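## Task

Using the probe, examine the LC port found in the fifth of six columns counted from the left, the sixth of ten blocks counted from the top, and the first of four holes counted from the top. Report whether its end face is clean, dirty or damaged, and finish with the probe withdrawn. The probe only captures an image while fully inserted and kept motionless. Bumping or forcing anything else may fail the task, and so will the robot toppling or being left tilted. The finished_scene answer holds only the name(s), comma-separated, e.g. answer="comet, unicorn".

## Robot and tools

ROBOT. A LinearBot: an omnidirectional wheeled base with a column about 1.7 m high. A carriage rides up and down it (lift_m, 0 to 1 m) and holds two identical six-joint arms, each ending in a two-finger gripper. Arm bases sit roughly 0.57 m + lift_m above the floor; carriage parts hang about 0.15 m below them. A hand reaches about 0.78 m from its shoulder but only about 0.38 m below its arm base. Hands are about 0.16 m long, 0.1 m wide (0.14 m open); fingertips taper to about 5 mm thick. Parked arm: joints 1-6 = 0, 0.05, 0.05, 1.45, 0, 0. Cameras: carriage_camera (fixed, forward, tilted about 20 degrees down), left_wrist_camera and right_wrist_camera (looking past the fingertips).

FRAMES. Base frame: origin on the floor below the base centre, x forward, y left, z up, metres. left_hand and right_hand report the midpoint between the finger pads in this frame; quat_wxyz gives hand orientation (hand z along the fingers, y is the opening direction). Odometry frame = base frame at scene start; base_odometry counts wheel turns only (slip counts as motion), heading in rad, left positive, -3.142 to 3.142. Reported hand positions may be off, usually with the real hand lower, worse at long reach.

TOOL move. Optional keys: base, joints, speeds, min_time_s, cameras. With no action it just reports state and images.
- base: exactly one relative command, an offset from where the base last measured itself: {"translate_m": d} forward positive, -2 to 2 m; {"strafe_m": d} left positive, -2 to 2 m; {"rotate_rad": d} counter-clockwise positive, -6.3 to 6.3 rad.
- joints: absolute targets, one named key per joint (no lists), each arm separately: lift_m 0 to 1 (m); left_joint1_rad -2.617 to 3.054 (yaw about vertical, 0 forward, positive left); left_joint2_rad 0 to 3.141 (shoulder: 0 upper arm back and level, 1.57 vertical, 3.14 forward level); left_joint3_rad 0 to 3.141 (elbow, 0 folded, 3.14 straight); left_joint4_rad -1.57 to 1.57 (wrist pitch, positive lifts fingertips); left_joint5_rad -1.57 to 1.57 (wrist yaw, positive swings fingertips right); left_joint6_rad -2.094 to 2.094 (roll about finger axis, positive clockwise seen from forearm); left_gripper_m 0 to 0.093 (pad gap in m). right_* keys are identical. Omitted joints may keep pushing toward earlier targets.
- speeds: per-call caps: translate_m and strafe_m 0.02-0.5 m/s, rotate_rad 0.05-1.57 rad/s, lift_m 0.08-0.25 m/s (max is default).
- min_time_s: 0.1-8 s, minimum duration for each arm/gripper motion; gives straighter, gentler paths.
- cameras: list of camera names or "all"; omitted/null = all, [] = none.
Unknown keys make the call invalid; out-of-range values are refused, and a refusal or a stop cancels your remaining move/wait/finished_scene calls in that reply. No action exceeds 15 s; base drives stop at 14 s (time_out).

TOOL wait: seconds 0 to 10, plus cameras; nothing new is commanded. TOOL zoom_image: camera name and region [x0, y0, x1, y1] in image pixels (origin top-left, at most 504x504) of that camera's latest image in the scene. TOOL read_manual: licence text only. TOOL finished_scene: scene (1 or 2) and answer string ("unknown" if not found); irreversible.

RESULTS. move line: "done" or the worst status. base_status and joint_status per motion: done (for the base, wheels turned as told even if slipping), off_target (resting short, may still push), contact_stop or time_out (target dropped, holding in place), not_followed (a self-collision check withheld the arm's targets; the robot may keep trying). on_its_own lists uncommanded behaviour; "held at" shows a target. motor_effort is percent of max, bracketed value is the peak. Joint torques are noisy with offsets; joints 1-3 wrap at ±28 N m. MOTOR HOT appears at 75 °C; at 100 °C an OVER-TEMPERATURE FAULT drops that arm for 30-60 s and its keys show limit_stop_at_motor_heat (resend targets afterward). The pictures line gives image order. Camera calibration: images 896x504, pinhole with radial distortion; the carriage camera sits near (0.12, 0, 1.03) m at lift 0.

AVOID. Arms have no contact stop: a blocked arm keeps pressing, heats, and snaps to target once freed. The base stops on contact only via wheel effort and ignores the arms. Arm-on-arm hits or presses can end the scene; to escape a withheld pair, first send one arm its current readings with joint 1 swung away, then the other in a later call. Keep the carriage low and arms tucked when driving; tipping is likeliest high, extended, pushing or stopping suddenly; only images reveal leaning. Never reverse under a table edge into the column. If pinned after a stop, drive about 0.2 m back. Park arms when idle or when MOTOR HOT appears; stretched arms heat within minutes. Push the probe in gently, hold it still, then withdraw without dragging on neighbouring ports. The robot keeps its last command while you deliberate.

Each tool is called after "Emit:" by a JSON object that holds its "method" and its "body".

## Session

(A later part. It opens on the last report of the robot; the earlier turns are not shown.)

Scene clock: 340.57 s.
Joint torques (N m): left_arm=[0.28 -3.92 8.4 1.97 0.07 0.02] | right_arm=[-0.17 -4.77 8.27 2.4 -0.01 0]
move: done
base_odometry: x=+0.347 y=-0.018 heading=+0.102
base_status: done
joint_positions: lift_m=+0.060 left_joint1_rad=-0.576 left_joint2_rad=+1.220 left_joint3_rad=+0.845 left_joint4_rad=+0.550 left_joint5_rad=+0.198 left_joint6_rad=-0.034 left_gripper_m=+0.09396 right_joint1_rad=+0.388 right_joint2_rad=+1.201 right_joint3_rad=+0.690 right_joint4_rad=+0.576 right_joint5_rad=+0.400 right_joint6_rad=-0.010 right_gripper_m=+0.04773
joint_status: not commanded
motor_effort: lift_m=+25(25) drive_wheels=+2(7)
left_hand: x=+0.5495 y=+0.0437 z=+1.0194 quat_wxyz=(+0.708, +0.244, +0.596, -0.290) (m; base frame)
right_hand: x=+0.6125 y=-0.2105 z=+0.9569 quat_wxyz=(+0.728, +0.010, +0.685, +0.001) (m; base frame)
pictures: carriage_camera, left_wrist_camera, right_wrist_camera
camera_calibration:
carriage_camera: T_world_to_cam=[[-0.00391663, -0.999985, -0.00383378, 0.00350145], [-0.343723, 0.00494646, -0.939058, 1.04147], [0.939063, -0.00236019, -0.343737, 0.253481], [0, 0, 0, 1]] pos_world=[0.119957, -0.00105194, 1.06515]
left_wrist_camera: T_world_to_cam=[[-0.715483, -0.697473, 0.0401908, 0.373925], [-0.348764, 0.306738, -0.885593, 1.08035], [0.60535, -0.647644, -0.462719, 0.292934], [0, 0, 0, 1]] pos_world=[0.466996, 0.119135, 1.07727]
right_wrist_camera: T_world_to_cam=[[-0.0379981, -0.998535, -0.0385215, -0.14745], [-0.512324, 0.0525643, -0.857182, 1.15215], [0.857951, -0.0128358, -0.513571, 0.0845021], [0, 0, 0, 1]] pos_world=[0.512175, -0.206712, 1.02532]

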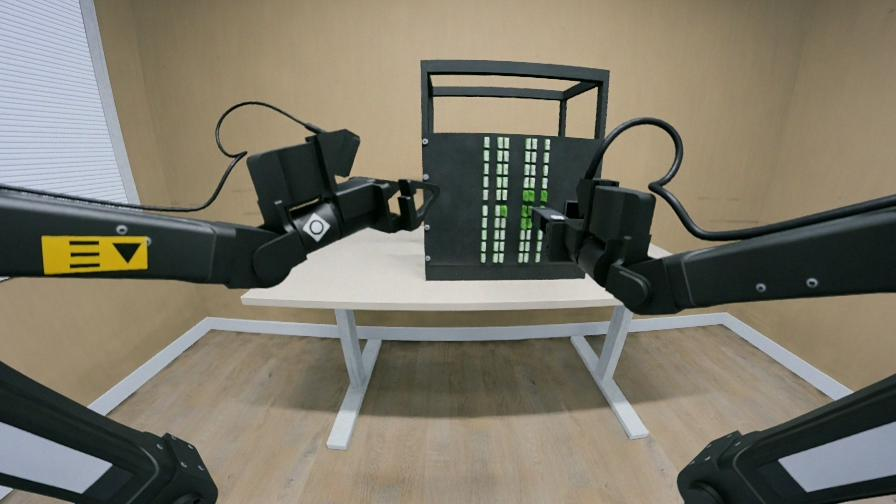

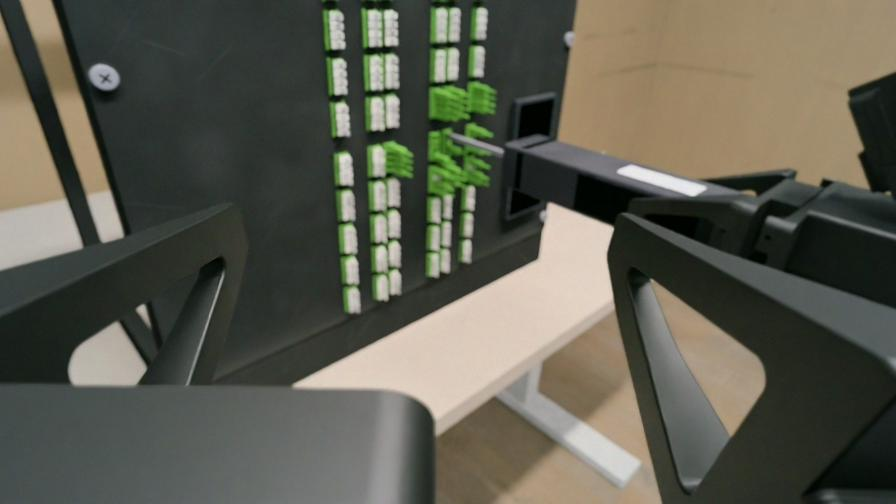

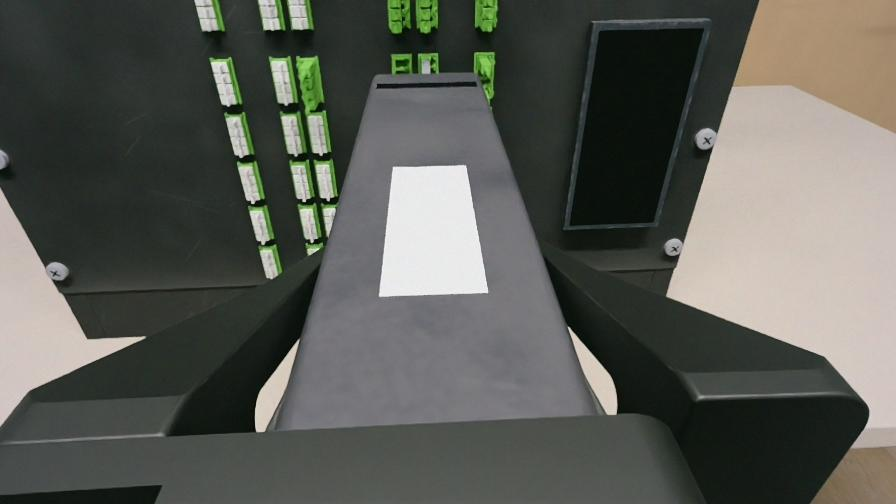

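Emit:
{"method": "zoom_image", "body": {"camera": "left_wrist_camera", "region": [410, 70, 570, 200]}}

Emit:
{"method": "zoom_image", "body": {"camera": "left_wrist_camera", "region": [425, 120, 505, 180]}}

Emit:
{"method": "zoom_image", "body": {"camera": "right_wrist_camera", "region": [380, 0, 504, 84]}}

Scaled by 3.150 from the camera's 896x504 image, which has a finer 1280x720 frame.

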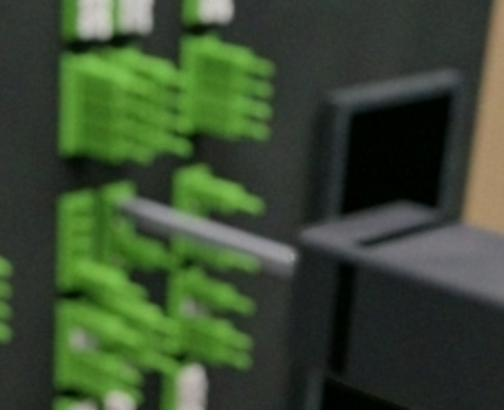

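Scaled by 6.300 from the camera's 896x504 image, which has a finer 1280x720 frame.

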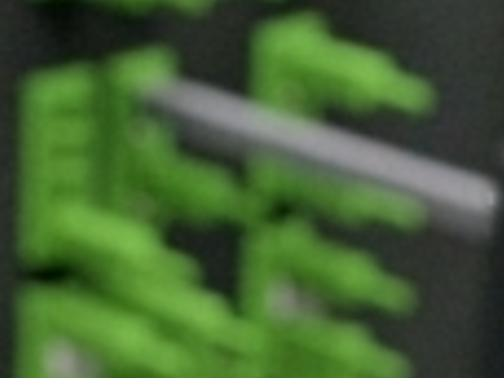

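Scaled by 4.065 from the camera's 896x504 image, which has a finer 1280x720 frame.

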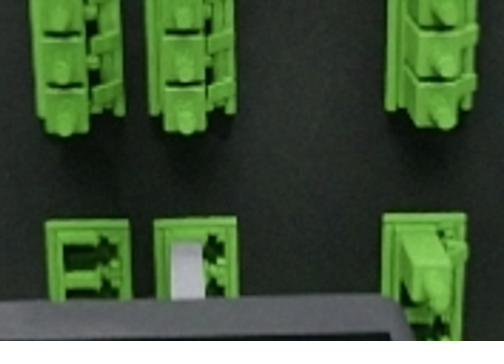

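Emit:
{"method": "zoom_image", "body": {"camera": "right_wrist_camera", "region": [386, 44, 446, 80]}}

Scaled by 8.400 from the camera's 896x504 image, which has a finer 1280x720 frame.

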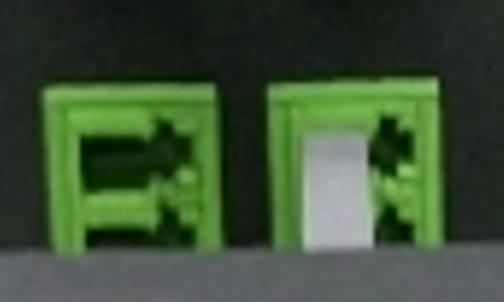

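Emit:
{"method": "zoom_image", "body": {"camera": "left_wrist_camera", "region": [310, 0, 420, 320]}}

Emit:
{"method": "zoom_image", "body": {"camera": "left_wrist_camera", "region": [0, 0, 180, 280]}}

Emit:
{"method": "zoom_image", "body": {"camera": "left_wrist_camera", "region": [420, 0, 600, 270]}}

Scaled by 1.575 from the camera's 896x504 image, which has a finer 1280x720 frame.

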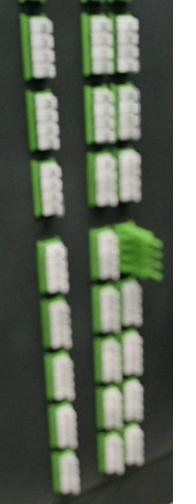

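Scaled by 1.800 from the camera's 896x504 image, which has a finer 1280x720 frame.

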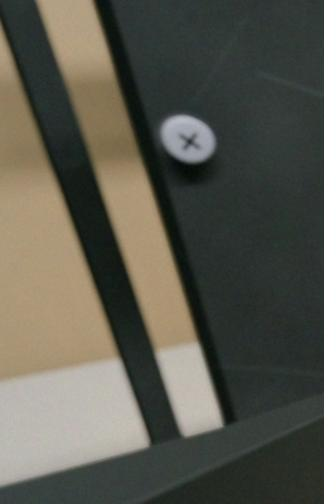

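Scaled by 1.867 from the camera's 896x504 image, which has a finer 1280x720 frame.

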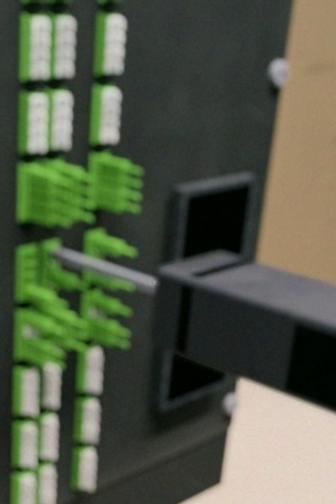

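Emit:
{"method": "zoom_image", "body": {"camera": "carriage_camera", "region": [410, 50, 620, 290]}}

Emit:
{"method": "zoom_image", "body": {"camera": "left_wrist_camera", "region": [180, 220, 560, 400]}}

Scaled by 2.100 from the camera's 896x504 image, which has a finer 1280x720 frame.

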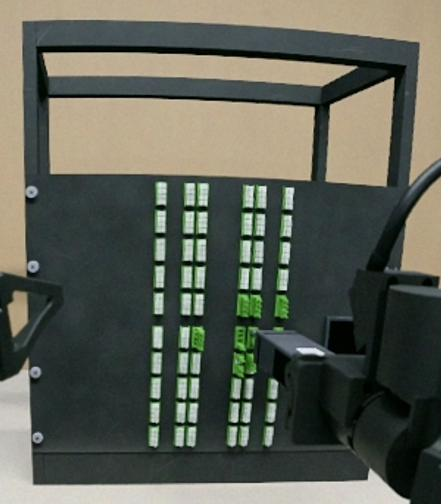

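Scaled by 1.326 from the camera's 896x504 image, which has a finer 1280x720 frame.

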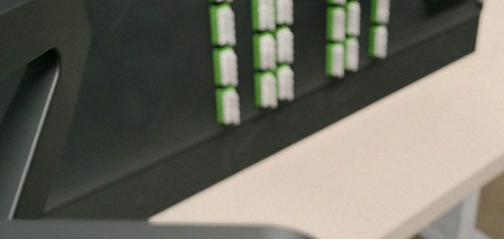

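Emit:
{"method": "move", "body": {"joints": {"lift_m":0.0609}, "cameras": []}}

Emit:
{"method": "move", "body": {"joints": {"lift_m":0.0614}, "cameras": ["right_wrist_camera"]}}

Emit:
{"method": "zoom_image", "body": {"camera": "right_wrist_camera", "region": [408, 34, 440, 78]}}

Scene clock: 464.43 s.
Joint torques (N m): left_arm=[0.31 -3.9 8.4 1.97 0.07 0.01] | right_arm=[-0.2 -4.77 8.27 2.4 -0.03 0]
move: done
base_odometry: x=+0.347 y=-0.018 heading=+0.102
base_status: not commanded
joint_positions: lift_m=+0.061 left_joint1_rad=-0.576 left_joint2_rad=+1.220 left_joint3_rad=+0.845 left_joint4_rad=+0.551 left_joint5_rad=+0.198 left_joint6_rad=-0.034 left_gripper_m=+0.09396 right_joint1_rad=+0.388 right_joint2_rad=+1.201 right_joint3_rad=+0.690 right_joint4_rad=+0.576 right_joint5_rad=+0.400 right_joint6_rad=-0.010 right_gripper_m=+0.04773
joint_status: all done
motor_effort: lift_m=+25(26) drive_wheels=+2(2)
left_hand: x=+0.5495 y=+0.0437 z=+1.0200 quat_wxyz=(+0.709, +0.244, +0.595, -0.290) (m; base frame)
right_hand: x=+0.6125 y=-0.2105 z=+0.9574 quat_wxyz=(+0.728, +0.010, +0.685, +0.001) (m; base frame)
pictures: none
No camera images: "cameras" was empty.

Scene clock: 464.73 s.
Joint torques (N m): left_arm=[0.24 -3.78 8.4 1.98 0.06 0.01] | right_arm=[-0.17 -4.81 8.25 2.4 -0.03 -0.01]
move: done
base_odometry: x=+0.347 y=-0.018 heading=+0.102
base_status: not commanded
joint_positions: lift_m=+0.061 left_joint1_rad=-0.576 left_joint2_rad=+1.220 left_joint3_rad=+0.845 left_joint4_rad=+0.550 left_joint5_rad=+0.198 left_joint6_rad=-0.034 left_gripper_m=+0.09396 right_joint1_rad=+0.388 right_joint2_rad=+1.201 right_joint3_rad=+0.690 right_joint4_rad=+0.576 right_joint5_rad=+0.400 right_joint6_rad=-0.010 right_gripper_m=+0.04773
joint_status: all done
motor_effort: lift_m=+25(26) drive_wheels=+2(2)
left_hand: x=+0.5495 y=+0.0437 z=+1.0204 quat_wxyz=(+0.708, +0.244, +0.596, -0.290) (m; base frame)
right_hand: x=+0.6125 y=-0.2105 z=+0.9578 quat_wxyz=(+0.728, +0.009, +0.686, +0.001) (m; base frame)
pictures: right_wrist_camera
camera_calibration:
right_wrist_camera: T_world_to_cam=[[-0.038038, -0.998539, -0.0383732, -0.147549], [-0.512517, 0.0524603, -0.857073, 1.15289], [0.857834, -0.0129345, -0.513764, 0.0852008], [0, 0, 0, 1]] pos_world=[0.512174, -0.206712, 1.02622]

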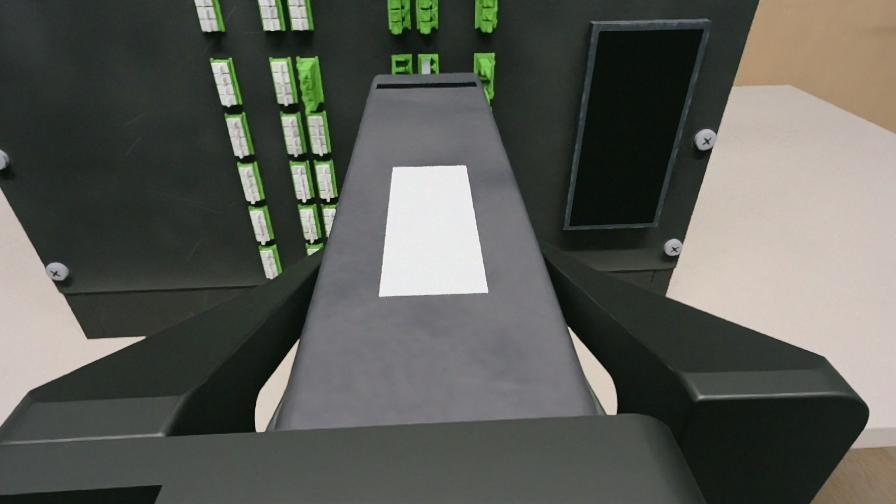

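Scaled by 11.455 from the camera's 896x504 image, which has a finer 1280x720 frame.

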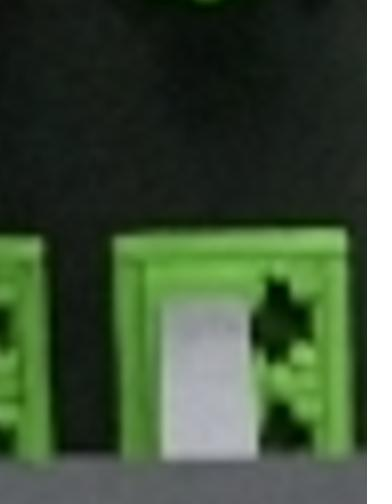

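Emit:
{"method": "wait", "body": {"seconds": 0.5, "cameras": ["right_wrist_camera"]}}

Emit:
{"method": "zoom_image", "body": {"camera": "right_wrist_camera", "region": [408, 34, 440, 78]}}

Emit:
{"method": "zoom_image", "body": {"camera": "right_wrist_camera", "region": [470, 34, 502, 78]}}

Scene clock: 479.60 s.
Joint torques (N m): left_arm=[0.39 -3.93 8.5 1.96 0.05 -0.02] | right_arm=[-0.2 -4.74 8.25 2.4 -0.02 0]
base_odometry: x=+0.347 y=-0.018 heading=+0.102
base_status: not commanded
joint_positions: lift_m=+0.061 left_joint1_rad=-0.576 left_joint2_rad=+1.220 left_joint3_rad=+0.845 left_joint4_rad=+0.550 left_joint5_rad=+0.198 left_joint6_rad=-0.034 left_gripper_m=+0.09396 right_joint1_rad=+0.388 right_joint2_rad=+1.201 right_joint3_rad=+0.690 right_joint4_rad=+0.576 right_joint5_rad=+0.400 right_joint6_rad=-0.010 right_gripper_m=+0.04773
joint_status: all done
motor_effort: lift_m=+25(26) drive_wheels=+2(2)
left_hand: x=+0.5495 y=+0.0437 z=+1.0204 quat_wxyz=(+0.708, +0.244, +0.596, -0.290) (m; base frame)
right_hand: x=+0.6125 y=-0.2105 z=+0.9578 quat_wxyz=(+0.728, +0.009, +0.686, +0.001) (m; base frame)
wait: 0.50 s; at rest from the start
pictures: right_wrist_camera
camera_calibration:
right_wrist_camera: T_world_to_cam=[[-0.038038, -0.998539, -0.0383732, -0.147549], [-0.512517, 0.0524603, -0.857073, 1.15289], [0.857834, -0.0129345, -0.513764, 0.0852008], [0, 0, 0, 1]] pos_world=[0.512174, -0.206712, 1.02622]

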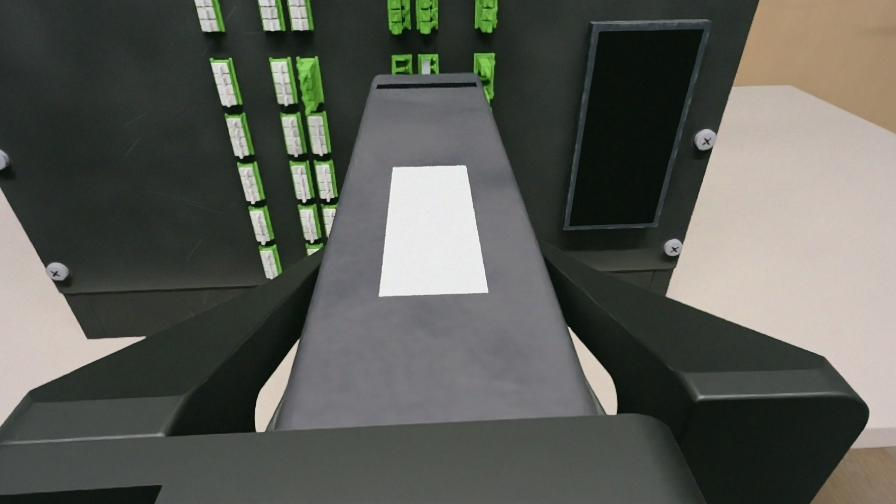

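Scaled by 11.455 from the camera's 896x504 image, which has a finer 1280x720 frame.

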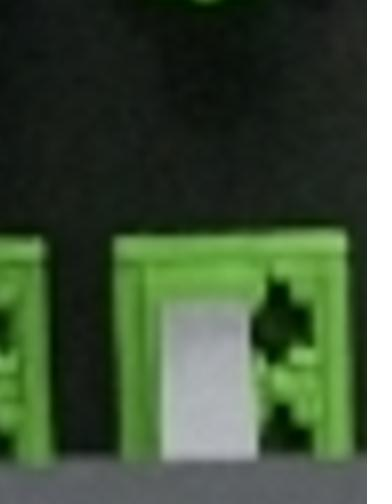

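Scaled by 11.455 from the camera's 896x504 image, which has a finer 1280x720 frame.

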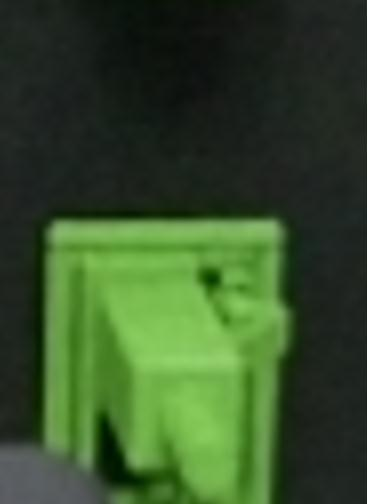

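Emit:
{"method": "move", "body": {"joints": {"lift_m":0.0600}, "cameras": ["right_wrist_camera"]}}

Emit:
{"method": "zoom_image", "body": {"camera": "right_wrist_camera", "region": [408, 34, 440, 78]}}

Emit:
{"method": "wait", "body": {"seconds": 0.5, "cameras": ["right_wrist_camera"]}}

Emit:
{"method": "zoom_image", "body": {"camera": "right_wrist_camera", "region": [408, 34, 440, 78]}}

Scene clock: 503.13 s.
Joint torques (N m): left_arm=[0.36 -3.82 8.5 1.97 0.08 -0.01] | right_arm=[-0.17 -4.79 8.27 2.4 -0.05 -0.01]
move: done
base_odometry: x=+0.347 y=-0.018 heading=+0.102
base_status: not commanded
joint_positions: lift_m=+0.060 left_joint1_rad=-0.576 left_joint2_rad=+1.220 left_joint3_rad=+0.845 left_joint4_rad=+0.550 left_joint5_rad=+0.198 left_joint6_rad=-0.034 left_gripper_m=+0.09396 right_joint1_rad=+0.388 right_joint2_rad=+1.201 right_joint3_rad=+0.690 right_joint4_rad=+0.577 right_joint5_rad=+0.400 right_joint6_rad=-0.010 right_gripper_m=+0.04773
joint_status: all done
motor_effort: lift_m=+23(23) drive_wheels=+1(2)
left_hand: x=+0.5495 y=+0.0437 z=+1.0193 quat_wxyz=(+0.708, +0.244, +0.596, -0.290) (m; base frame)
right_hand: x=+0.6125 y=-0.2105 z=+0.9569 quat_wxyz=(+0.728, +0.010, +0.685, +0.001) (m; base frame)
pictures: right_wrist_camera
camera_calibration:
right_wrist_camera: T_world_to_cam=[[-0.0379542, -0.998522, -0.0389098, -0.147179], [-0.511699, 0.0528658, -0.857537, 1.15213], [0.858326, -0.012637, -0.512949, 0.0837464], [0, 0, 0, 1]] pos_world=[0.512076, -0.206811, 1.02522]

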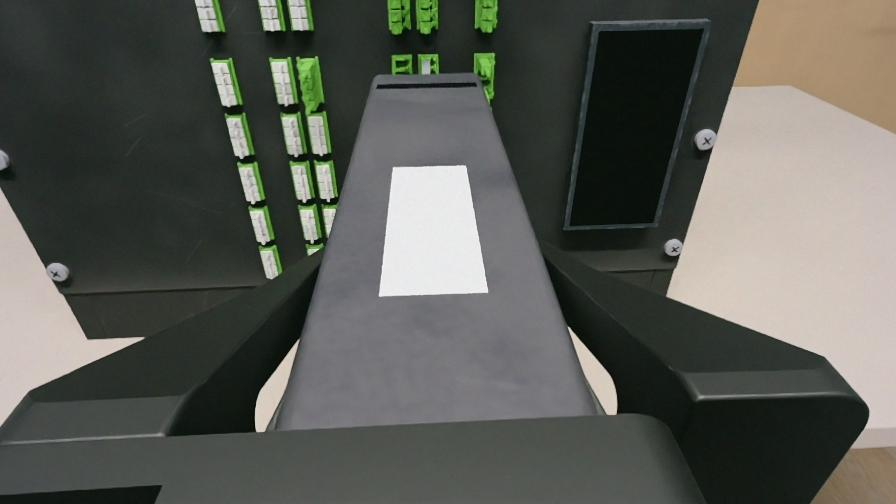

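Scaled by 11.455 from the camera's 896x504 image, which has a finer 1280x720 frame.

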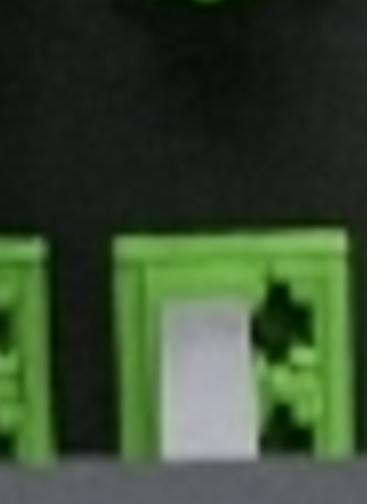

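Scene clock: 503.63 s.
Joint torques (N m): left_arm=[0.31 -3.86 8.39 1.97 0.09 0.01] | right_arm=[-0.17 -4.75 8.25 2.39 -0.03 -0.02]
base_odometry: x=+0.347 y=-0.018 heading=+0.102
base_status: not commanded
joint_positions: lift_m=+0.060 left_joint1_rad=-0.576 left_joint2_rad=+1.220 left_joint3_rad=+0.845 left_joint4_rad=+0.550 left_joint5_rad=+0.198 left_joint6_rad=-0.034 left_gripper_m=+0.09396 right_joint1_rad=+0.388 right_joint2_rad=+1.201 right_joint3_rad=+0.690 right_joint4_rad=+0.577 right_joint5_rad=+0.400 right_joint6_rad=-0.010 right_gripper_m=+0.04773
joint_status: all done
motor_effort: lift_m=+23(23) drive_wheels=+2(2)
left_hand: x=+0.5495 y=+0.0437 z=+1.0193 quat_wxyz=(+0.708, +0.244, +0.596, -0.290) (m; base frame)
right_hand: x=+0.6125 y=-0.2105 z=+0.9569 quat_wxyz=(+0.728, +0.010, +0.685, +0.001) (m; base frame)
wait: 0.50 s; at rest by 0.27 s
pictures: right_wrist_camera
camera_calibration:
right_wrist_camera: T_world_to_cam=[[-0.0379542, -0.998522, -0.0389098, -0.147179], [-0.511699, 0.0528658, -0.857537, 1.15213], [0.858326, -0.012637, -0.512949, 0.0837464], [0, 0, 0, 1]] pos_world=[0.512076, -0.206811, 1.02522]

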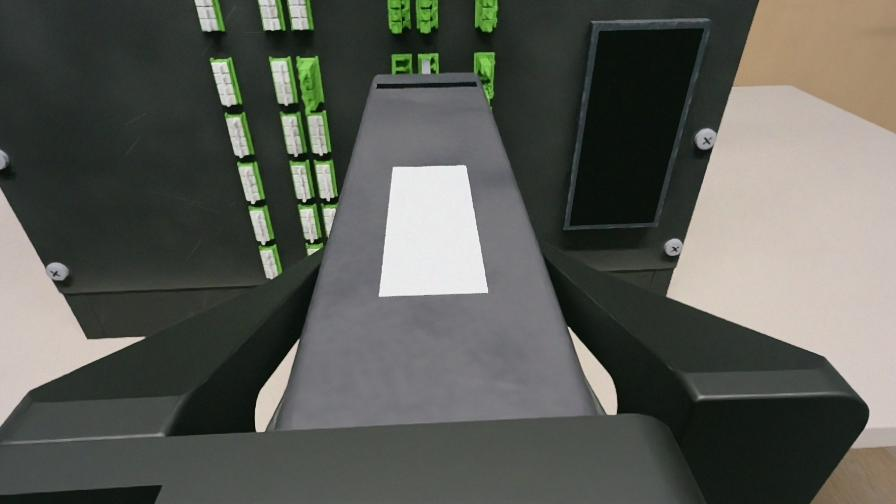

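Scaled by 11.455 from the camera's 896x504 image, which has a finer 1280x720 frame.

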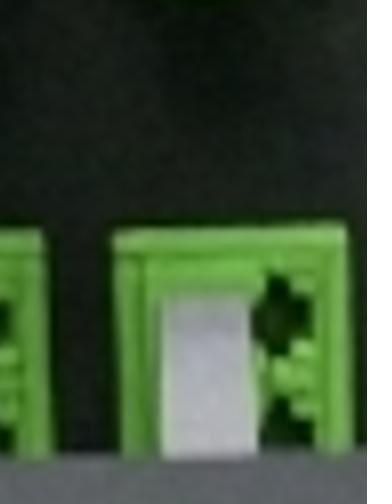

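Emit:
{"method": "move", "body": {"base": {"translate_m":-0.005}, "speeds": {"translate_m":0.02}, "cameras": ["right_wrist_camera"]}}

Emit:
{"method": "wait", "body": {"seconds": 0.5, "cameras": ["right_wrist_camera"]}}

Emit:
{"method": "zoom_image", "body": {"camera": "right_wrist_camera", "region": [408, 34, 440, 78]}}

Emit:
{"method": "move", "body": {"base": {"translate_m":-0.005}, "speeds": {"translate_m":0.02}, "cameras": ["right_wrist_camera"]}}

Emit:
{"method": "wait", "body": {"seconds": 0.5, "cameras": ["right_wrist_camera"]}}

Emit:
{"method": "zoom_image", "body": {"camera": "right_wrist_camera", "region": [408, 34, 440, 78]}}

Scene clock: 528.17 s.
Joint torques (N m): left_arm=[0.32 -3.84 8.35 2 0.09 -0.02] | right_arm=[-0.16 -4.75 8.24 2.4 -0.03 -0.01]
move: done
base_odometry: x=+0.342 y=-0.018 heading=+0.102
base_status: done
joint_positions: lift_m=+0.060 left_joint1_rad=-0.577 left_joint2_rad=+1.220 left_joint3_rad=+0.845 left_joint4_rad=+0.550 left_joint5_rad=+0.198 left_joint6_rad=-0.034 left_gripper_m=+0.09396 right_joint1_rad=+0.388 right_joint2_rad=+1.201 right_joint3_rad=+0.690 right_joint4_rad=+0.577 right_joint5_rad=+0.400 right_joint6_rad=-0.010 right_gripper_m=+0.04773
joint_status: not commanded
motor_effort: lift_m=+23(23) drive_wheels=+3(10)
left_hand: x=+0.5494 y=+0.0436 z=+1.0193 quat_wxyz=(+0.708, +0.244, +0.596, -0.290) (m; base frame)
right_hand: x=+0.6125 y=-0.2105 z=+0.9569 quat_wxyz=(+0.728, +0.010, +0.685, +0.001) (m; base frame)
pictures: right_wrist_camera
camera_calibration:
right_wrist_camera: T_world_to_cam=[[-0.0379542, -0.998522, -0.0389098, -0.147179], [-0.511699, 0.0528658, -0.857537, 1.15213], [0.858326, -0.012637, -0.512949, 0.0837464], [0, 0, 0, 1]] pos_world=[0.512076, -0.206811, 1.02522]

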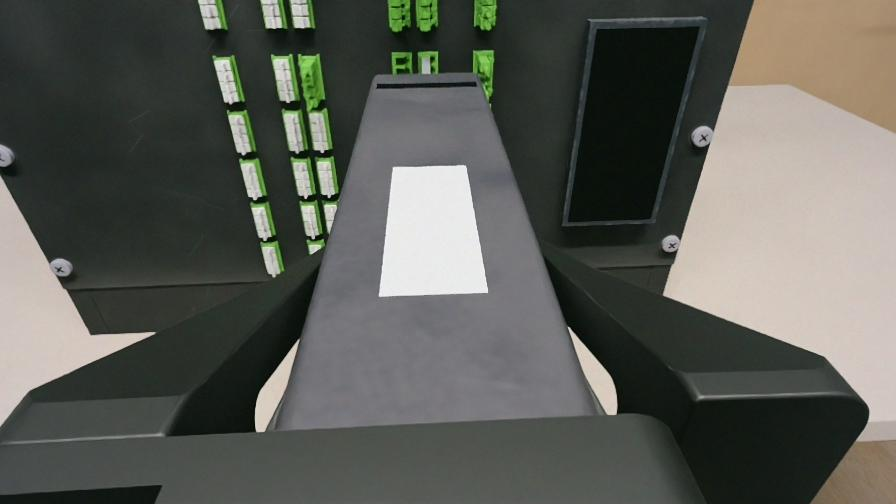

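Scene clock: 528.67 s.
Joint torques (N m): left_arm=[0.38 -3.9 8.43 1.99 0.07 0.01] | right_arm=[-0.17 -4.77 8.25 2.4 -0.03 -0.01]
base_odometry: x=+0.342 y=-0.018 heading=+0.102
base_status: done
joint_positions: lift_m=+0.060 left_joint1_rad=-0.577 left_joint2_rad=+1.220 left_joint3_rad=+0.845 left_joint4_rad=+0.550 left_joint5_rad=+0.198 left_joint6_rad=-0.034 left_gripper_m=+0.09396 right_joint1_rad=+0.388 right_joint2_rad=+1.201 right_joint3_rad=+0.690 right_joint4_rad=+0.577 right_joint5_rad=+0.400 right_joint6_rad=-0.010 right_gripper_m=+0.04773
joint_status: not commanded
motor_effort: lift_m=+23(23) drive_wheels=+3(10)
left_hand: x=+0.5494 y=+0.0436 z=+1.0193 quat_wxyz=(+0.708, +0.244, +0.596, -0.290) (m; base frame)
right_hand: x=+0.6125 y=-0.2105 z=+0.9569 quat_wxyz=(+0.728, +0.010, +0.685, +0.001) (m; base frame)
wait: 0.50 s; at rest by 0.27 s
pictures: right_wrist_camera
camera_calibration:
right_wrist_camera: T_world_to_cam=[[-0.0379542, -0.998522, -0.0389098, -0.147179], [-0.511699, 0.0528658, -0.857537, 1.15213], [0.858326, -0.012637, -0.512949, 0.0837464], [0, 0, 0, 1]] pos_world=[0.512076, -0.206811, 1.02522]

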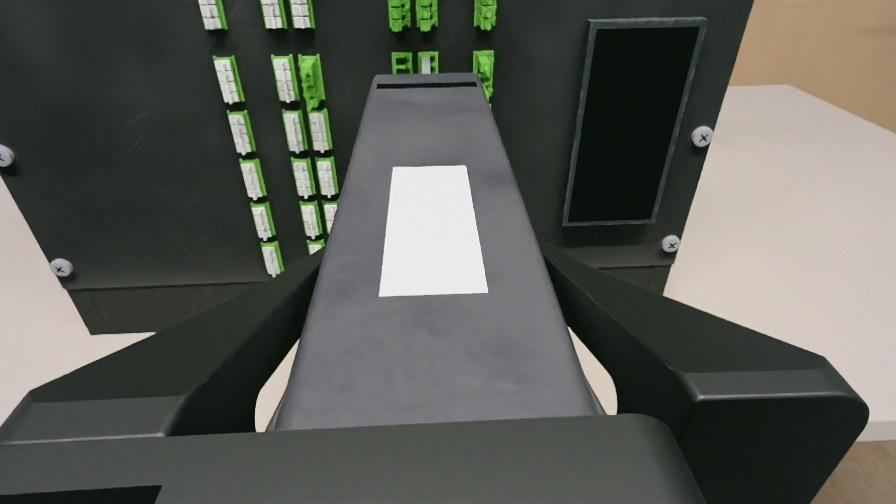

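Scaled by 11.455 from the camera's 896x504 image, which has a finer 1280x720 frame.

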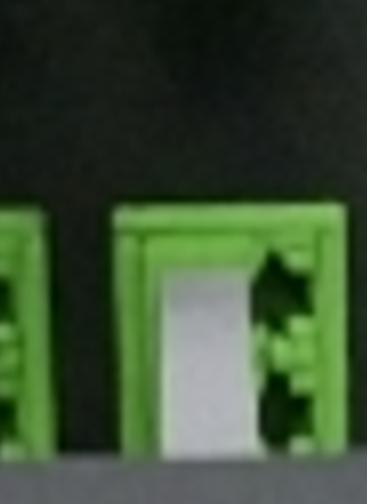

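Scene clock: 529.40 s.
Joint torques (N m): left_arm=[0.42 -3.88 8.4 1.99 0.08 -0.01] | right_arm=[-0.2 -4.78 8.21 2.41 -0.02 -0.01]
move: done
base_odometry: x=+0.337 y=-0.019 heading=+0.102
base_status: done
joint_positions: lift_m=+0.060 left_joint1_rad=-0.577 left_joint2_rad=+1.220 left_joint3_rad=+0.845 left_joint4_rad=+0.550 left_joint5_rad=+0.198 left_joint6_rad=-0.034 left_gripper_m=+0.09396 right_joint1_rad=+0.388 right_joint2_rad=+1.201 right_joint3_rad=+0.690 right_joint4_rad=+0.575 right_joint5_rad=+0.400 right_joint6_rad=-0.010 right_gripper_m=+0.04773
joint_status: not commanded
motor_effort: lift_m=+23(23) drive_wheels=+3(7)
left_hand: x=+0.5494 y=+0.0436 z=+1.0192 quat_wxyz=(+0.708, +0.244, +0.596, -0.290) (m; base frame)
right_hand: x=+0.6125 y=-0.2105 z=+0.9564 quat_wxyz=(+0.728, +0.009, +0.686, +0.001) (m; base frame)
pictures: right_wrist_camera
camera_calibration:
right_wrist_camera: T_world_to_cam=[[-0.0380492, -0.998548, -0.0381243, -0.147843], [-0.513141, 0.052262, -0.856712, 1.15182], [0.857461, -0.013034, -0.514384, 0.085306], [0, 0, 0, 1]] pos_world=[0.512273, -0.206713, 1.02502]

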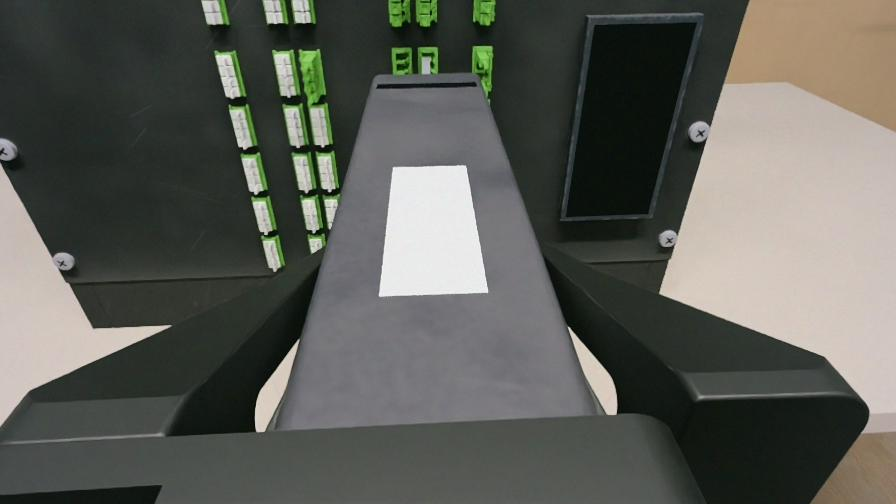

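Scene clock: 529.90 s.
Joint torques (N m): left_arm=[0.35 -3.95 8.32 1.97 0.07 0] | right_arm=[-0.18 -4.83 8.27 2.42 -0.03 -0.01]
base_odometry: x=+0.337 y=-0.019 heading=+0.102
base_status: done
joint_positions: lift_m=+0.060 left_joint1_rad=-0.577 left_joint2_rad=+1.220 left_joint3_rad=+0.845 left_joint4_rad=+0.550 left_joint5_rad=+0.198 left_joint6_rad=-0.034 left_gripper_m=+0.09396 right_joint1_rad=+0.388 right_joint2_rad=+1.201 right_joint3_rad=+0.690 right_joint4_rad=+0.575 right_joint5_rad=+0.400 right_joint6_rad=-0.010 right_gripper_m=+0.04773
joint_status: not commanded
motor_effort: lift_m=+23(23) drive_wheels=+3(7)
left_hand: x=+0.5494 y=+0.0436 z=+1.0192 quat_wxyz=(+0.708, +0.244, +0.596, -0.290) (m; base frame)
right_hand: x=+0.6125 y=-0.2105 z=+0.9564 quat_wxyz=(+0.728, +0.009, +0.686, +0.001) (m; base frame)
wait: 0.50 s; at rest by 0.27 s
pictures: right_wrist_camera
camera_calibration:
right_wrist_camera: T_world_to_cam=[[-0.0380492, -0.998548, -0.0381243, -0.147843], [-0.513141, 0.052262, -0.856712, 1.15182], [0.857461, -0.013034, -0.514384, 0.085306], [0, 0, 0, 1]] pos_world=[0.512273, -0.206713, 1.02502]

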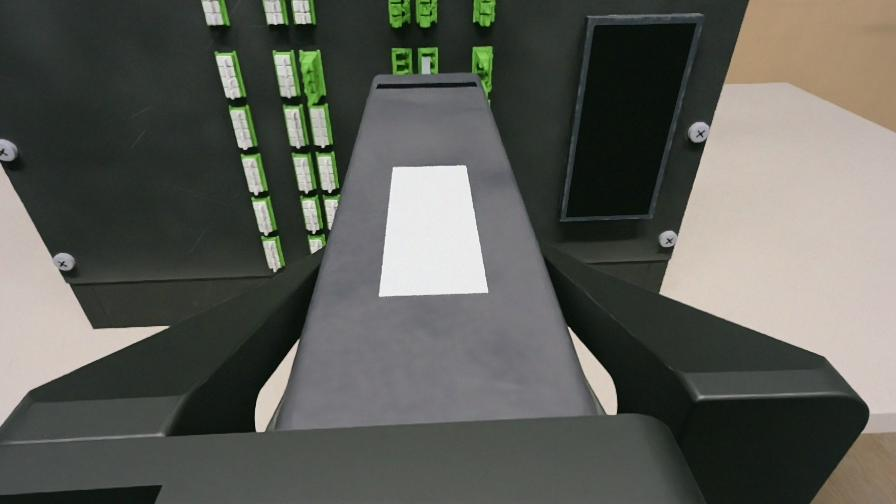

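Scaled by 11.455 from the camera's 896x504 image, which has a finer 1280x720 frame.

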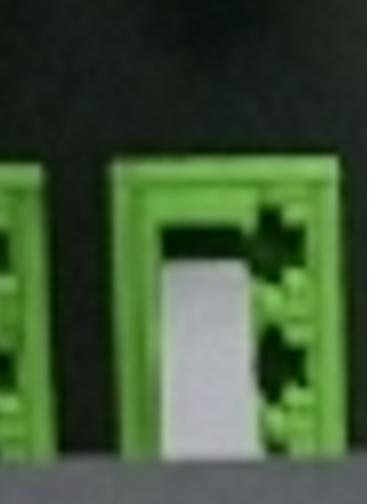

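Emit:
{"method": "move", "body": {"base": {"translate_m":-0.012}, "speeds": {"translate_m":0.03}, "cameras": []}}

Emit:
{"method": "wait", "body": {"seconds": 1, "cameras": ["right_wrist_camera"]}}

Emit:
{"method": "zoom_image", "body": {"camera": "right_wrist_camera", "region": [408, 34, 440, 78]}}

Emit:
{"method": "zoom_image", "body": {"camera": "right_wrist_camera", "region": [380, 34, 412, 78]}}

Scene clock: 552.50 s.
Joint torques (N m): left_arm=[0.29 -3.84 8.42 1.96 0.07 -0.02] | right_arm=[-0.17 -4.75 8.27 2.41 -0.03 -0.01]
move: done
base_odometry: x=+0.326 y=-0.020 heading=+0.101
base_status: done
joint_positions: lift_m=+0.060 left_joint1_rad=-0.577 left_joint2_rad=+1.220 left_joint3_rad=+0.845 left_joint4_rad=+0.550 left_joint5_rad=+0.198 left_joint6_rad=-0.034 left_gripper_m=+0.09396 right_joint1_rad=+0.388 right_joint2_rad=+1.201 right_joint3_rad=+0.690 right_joint4_rad=+0.574 right_joint5_rad=+0.400 right_joint6_rad=-0.010 right_gripper_m=+0.04773
joint_status: not commanded
motor_effort: lift_m=+23(23) drive_wheels=+3(13)
left_hand: x=+0.5494 y=+0.0436 z=+1.0192 quat_wxyz=(+0.708, +0.244, +0.596, -0.290) (m; base frame)
right_hand: x=+0.6125 y=-0.2105 z=+0.9564 quat_wxyz=(+0.728, +0.009, +0.686, +0.001) (m; base frame)
pictures: none
No camera images: "cameras" was empty.

Scene clock: 553.50 s.
Joint torques (N m): left_arm=[0.35 -3.88 8.42 1.97 0.07 0.01] | right_arm=[-0.21 -4.75 8.25 2.42 -0.03 -0.01]
base_odometry: x=+0.326 y=-0.020 heading=+0.101
base_status: done
joint_positions: lift_m=+0.060 left_joint1_rad=-0.577 left_joint2_rad=+1.220 left_joint3_rad=+0.845 left_joint4_rad=+0.550 left_joint5_rad=+0.198 left_joint6_rad=-0.034 left_gripper_m=+0.09396 right_joint1_rad=+0.388 right_joint2_rad=+1.201 right_joint3_rad=+0.690 right_joint4_rad=+0.574 right_joint5_rad=+0.400 right_joint6_rad=-0.010 right_gripper_m=+0.04773
joint_status: not commanded
motor_effort: lift_m=+23(23) drive_wheels=+3(13)
left_hand: x=+0.5494 y=+0.0436 z=+1.0192 quat_wxyz=(+0.708, +0.244, +0.596, -0.290) (m; base frame)
right_hand: x=+0.6125 y=-0.2105 z=+0.9564 quat_wxyz=(+0.728, +0.009, +0.686, +0.001) (m; base frame)
wait: 1.00 s; at rest by 0.27 s
pictures: right_wrist_camera
camera_calibration:
right_wrist_camera: T_world_to_cam=[[-0.038044, -0.998558, -0.0378863, -0.148096], [-0.513456, 0.05206, -0.856535, 1.15167], [0.857272, -0.0131331, -0.514696, 0.0856501], [0, 0, 0, 1]] pos_world=[0.512272, -0.206713, 1.02492]

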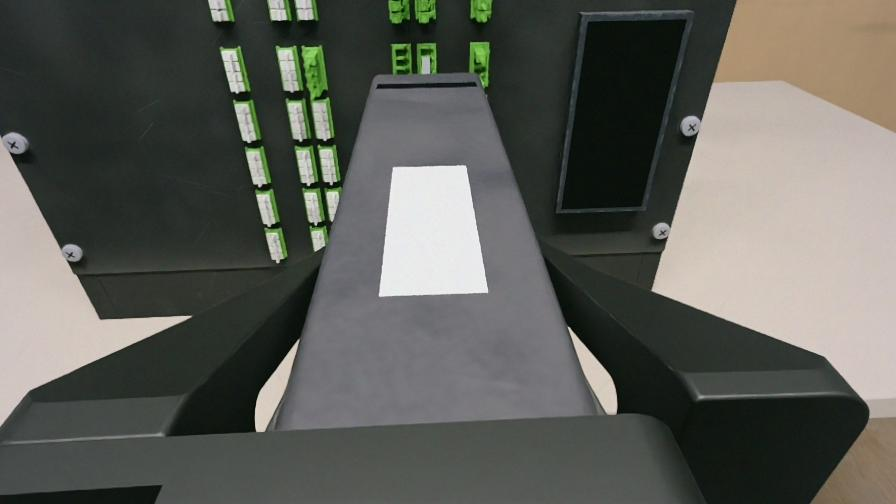

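Scaled by 11.455 from the camera's 896x504 image, which has a finer 1280x720 frame.

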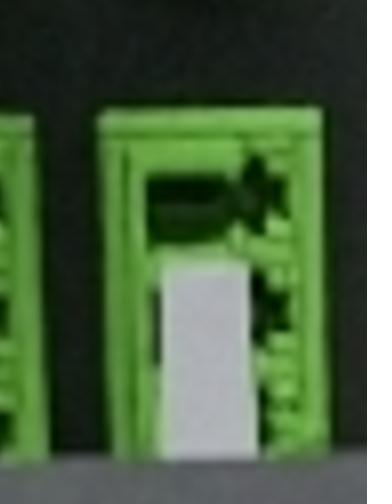

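Scaled by 11.455 from the camera's 896x504 image, which has a finer 1280x720 frame.

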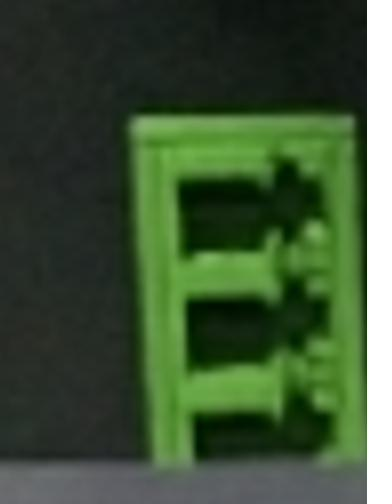

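Emit:
{"method": "move", "body": {"base": {"translate_m":0.006}, "speeds": {"translate_m":0.02}, "cameras": []}}

Emit:
{"method": "wait", "body": {"seconds": 0.5, "cameras": ["right_wrist_camera"]}}

Emit:
{"method": "zoom_image", "body": {"camera": "right_wrist_camera", "region": [408, 34, 440, 78]}}

Emit:
{"method": "move", "body": {"base": {"translate_m":0.005}, "speeds": {"translate_m":0.02}, "cameras": []}}

Emit:
{"method": "wait", "body": {"seconds": 0.5, "cameras": ["right_wrist_camera"]}}

Emit:
{"method": "zoom_image", "body": {"camera": "right_wrist_camera", "region": [408, 34, 440, 78]}}

Scene clock: 590.60 s.
Joint torques (N m): left_arm=[0.36 -3.89 8.47 1.97 0.06 0.01] | right_arm=[-0.18 -4.79 8.31 2.41 -0.03 0]
move: done
base_odometry: x=+0.332 y=-0.019 heading=+0.101
base_status: done
joint_positions: lift_m=+0.060 left_joint1_rad=-0.577 left_joint2_rad=+1.220 left_joint3_rad=+0.845 left_joint4_rad=+0.551 left_joint5_rad=+0.198 left_joint6_rad=-0.034 left_gripper_m=+0.09396 right_joint1_rad=+0.388 right_joint2_rad=+1.201 right_joint3_rad=+0.690 right_joint4_rad=+0.574 right_joint5_rad=+0.400 right_joint6_rad=-0.010 right_gripper_m=+0.04773
joint_status: not commanded
motor_effort: lift_m=+23(23) drive_wheels=+1(13)
left_hand: x=+0.5494 y=+0.0436 z=+1.0194 quat_wxyz=(+0.708, +0.244, +0.595, -0.290) (m; base frame)
right_hand: x=+0.6125 y=-0.2105 z=+0.9563 quat_wxyz=(+0.727, +0.009, +0.686, +0.001) (m; base frame)
pictures: none
No camera images: "cameras" was empty.

Scene clock: 591.10 s.
Joint torques (N m): left_arm=[0.34 -3.86 8.42 1.95 0.06 -0.01] | right_arm=[-0.17 -4.75 8.29 2.43 -0.03 -0.01]
base_odometry: x=+0.332 y=-0.019 heading=+0.101
base_status: done
joint_positions: lift_m=+0.060 left_joint1_rad=-0.577 left_joint2_rad=+1.220 left_joint3_rad=+0.845 left_joint4_rad=+0.551 left_joint5_rad=+0.198 left_joint6_rad=-0.034 left_gripper_m=+0.09396 right_joint1_rad=+0.388 right_joint2_rad=+1.201 right_joint3_rad=+0.690 right_joint4_rad=+0.574 right_joint5_rad=+0.400 right_joint6_rad=-0.010 right_gripper_m=+0.04773
joint_status: not commanded
motor_effort: lift_m=+23(23) drive_wheels=+2(13)
left_hand: x=+0.5494 y=+0.0436 z=+1.0194 quat_wxyz=(+0.708, +0.244, +0.595, -0.290) (m; base frame)
right_hand: x=+0.6125 y=-0.2105 z=+0.9563 quat_wxyz=(+0.727, +0.009, +0.686, +0.001) (m; base frame)
wait: 0.50 s; at rest by 0.27 s
pictures: right_wrist_camera
camera_calibration:
right_wrist_camera: T_world_to_cam=[[-0.0380919, -0.998561, -0.0377359, -0.148226], [-0.513766, 0.0519604, -0.856355, 1.15162], [0.857084, -0.0132328, -0.515006, 0.0860432], [0, 0, 0, 1]] pos_world=[0.512271, -0.206713, 1.02492]

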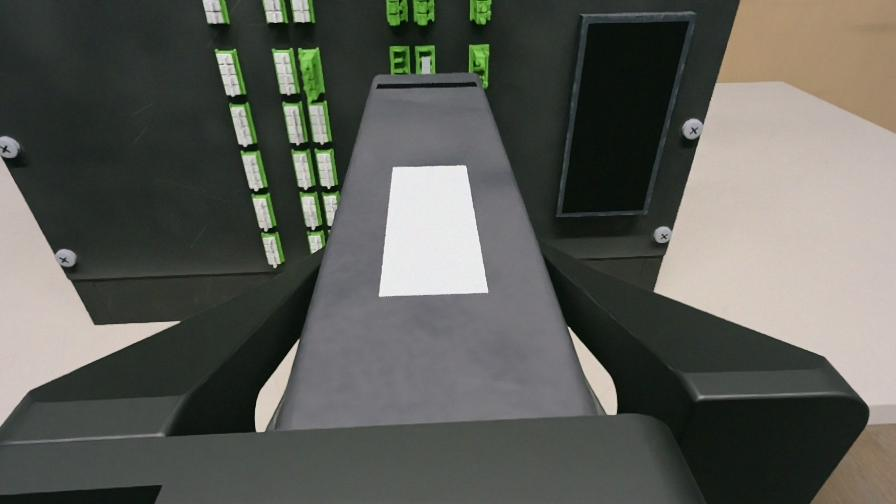

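Scaled by 11.455 from the camera's 896x504 image, which has a finer 1280x720 frame.

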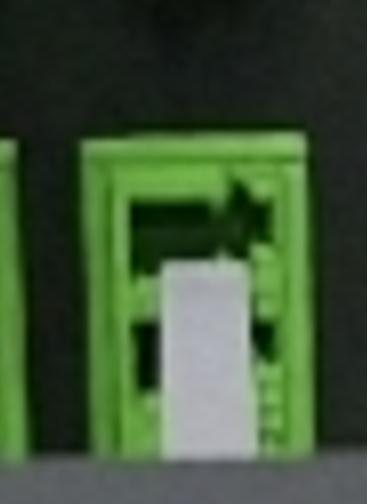

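Scene clock: 591.83 s.
Joint torques (N m): left_arm=[0.42 -3.77 8.46 1.96 0.09 -0.01] | right_arm=[-0.18 -4.83 8.23 2.42 -0.04 -0.01]
move: done
base_odometry: x=+0.336 y=-0.019 heading=+0.102
base_status: done
joint_positions: lift_m=+0.060 left_joint1_rad=-0.577 left_joint2_rad=+1.220 left_joint3_rad=+0.845 left_joint4_rad=+0.552 left_joint5_rad=+0.198 left_joint6_rad=-0.034 left_gripper_m=+0.09396 right_joint1_rad=+0.388 right_joint2_rad=+1.201 right_joint3_rad=+0.690 right_joint4_rad=+0.574 right_joint5_rad=+0.400 right_joint6_rad=-0.010 right_gripper_m=+0.04773
joint_status: not commanded
motor_effort: lift_m=+23(23) drive_wheels=+0(10)
left_hand: x=+0.5493 y=+0.0436 z=+1.0196 quat_wxyz=(+0.709, +0.244, +0.595, -0.290) (m; base frame)
right_hand: x=+0.6125 y=-0.2105 z=+0.9562 quat_wxyz=(+0.727, +0.009, +0.686, +0.001) (m; base frame)
pictures: none
No camera images: "cameras" was empty.

Scene clock: 592.33 s.
Joint torques (N m): left_arm=[0.23 -3.84 8.39 1.95 0.09 0.01] | right_arm=[-0.17 -4.78 8.21 2.43 -0.04 0]
base_odometry: x=+0.336 y=-0.019 heading=+0.102
base_status: done
joint_positions: lift_m=+0.060 left_joint1_rad=-0.577 left_joint2_rad=+1.220 left_joint3_rad=+0.845 left_joint4_rad=+0.552 left_joint5_rad=+0.198 left_joint6_rad=-0.034 left_gripper_m=+0.09396 right_joint1_rad=+0.388 right_joint2_rad=+1.201 right_joint3_rad=+0.690 right_joint4_rad=+0.574 right_joint5_rad=+0.400 right_joint6_rad=-0.010 right_gripper_m=+0.04773
joint_status: not commanded
motor_effort: lift_m=+23(23) drive_wheels=+3(10)
left_hand: x=+0.5493 y=+0.0436 z=+1.0196 quat_wxyz=(+0.709, +0.244, +0.595, -0.290) (m; base frame)
right_hand: x=+0.6125 y=-0.2105 z=+0.9562 quat_wxyz=(+0.727, +0.009, +0.686, +0.001) (m; base frame)
wait: 0.50 s; at rest by 0.27 s
pictures: right_wrist_camera
camera_calibration:
right_wrist_camera: T_world_to_cam=[[-0.0380546, -0.998567, -0.0376374, -0.148348], [-0.51408, 0.0518616, -0.856173, 1.15154], [0.856898, -0.0132327, -0.515317, 0.0863203], [0, 0, 0, 1]] pos_world=[0.512371, -0.206713, 1.02482]

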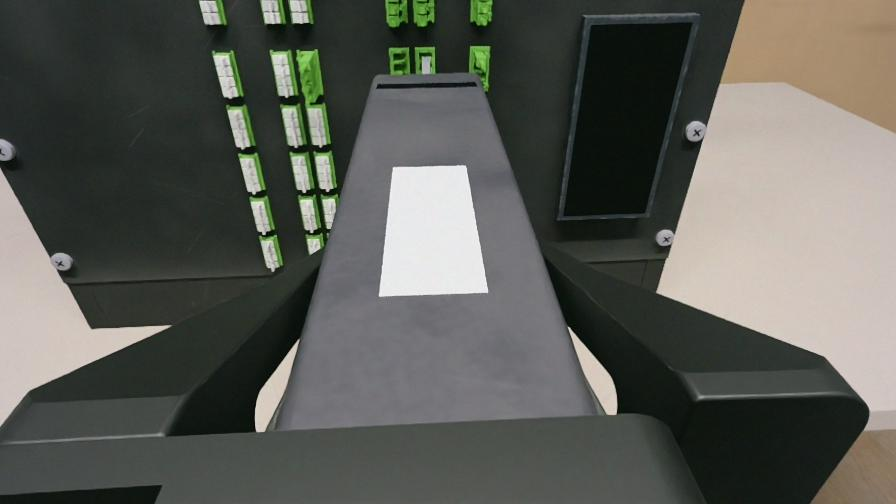

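Scaled by 11.455 from the camera's 896x504 image, which has a finer 1280x720 frame.

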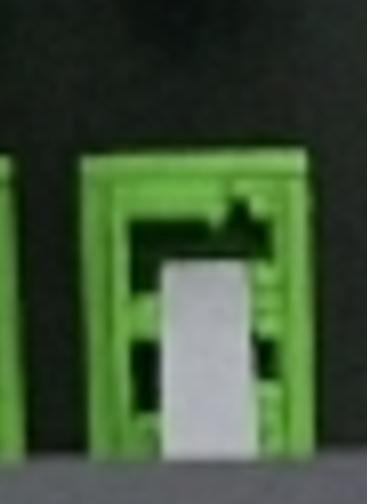

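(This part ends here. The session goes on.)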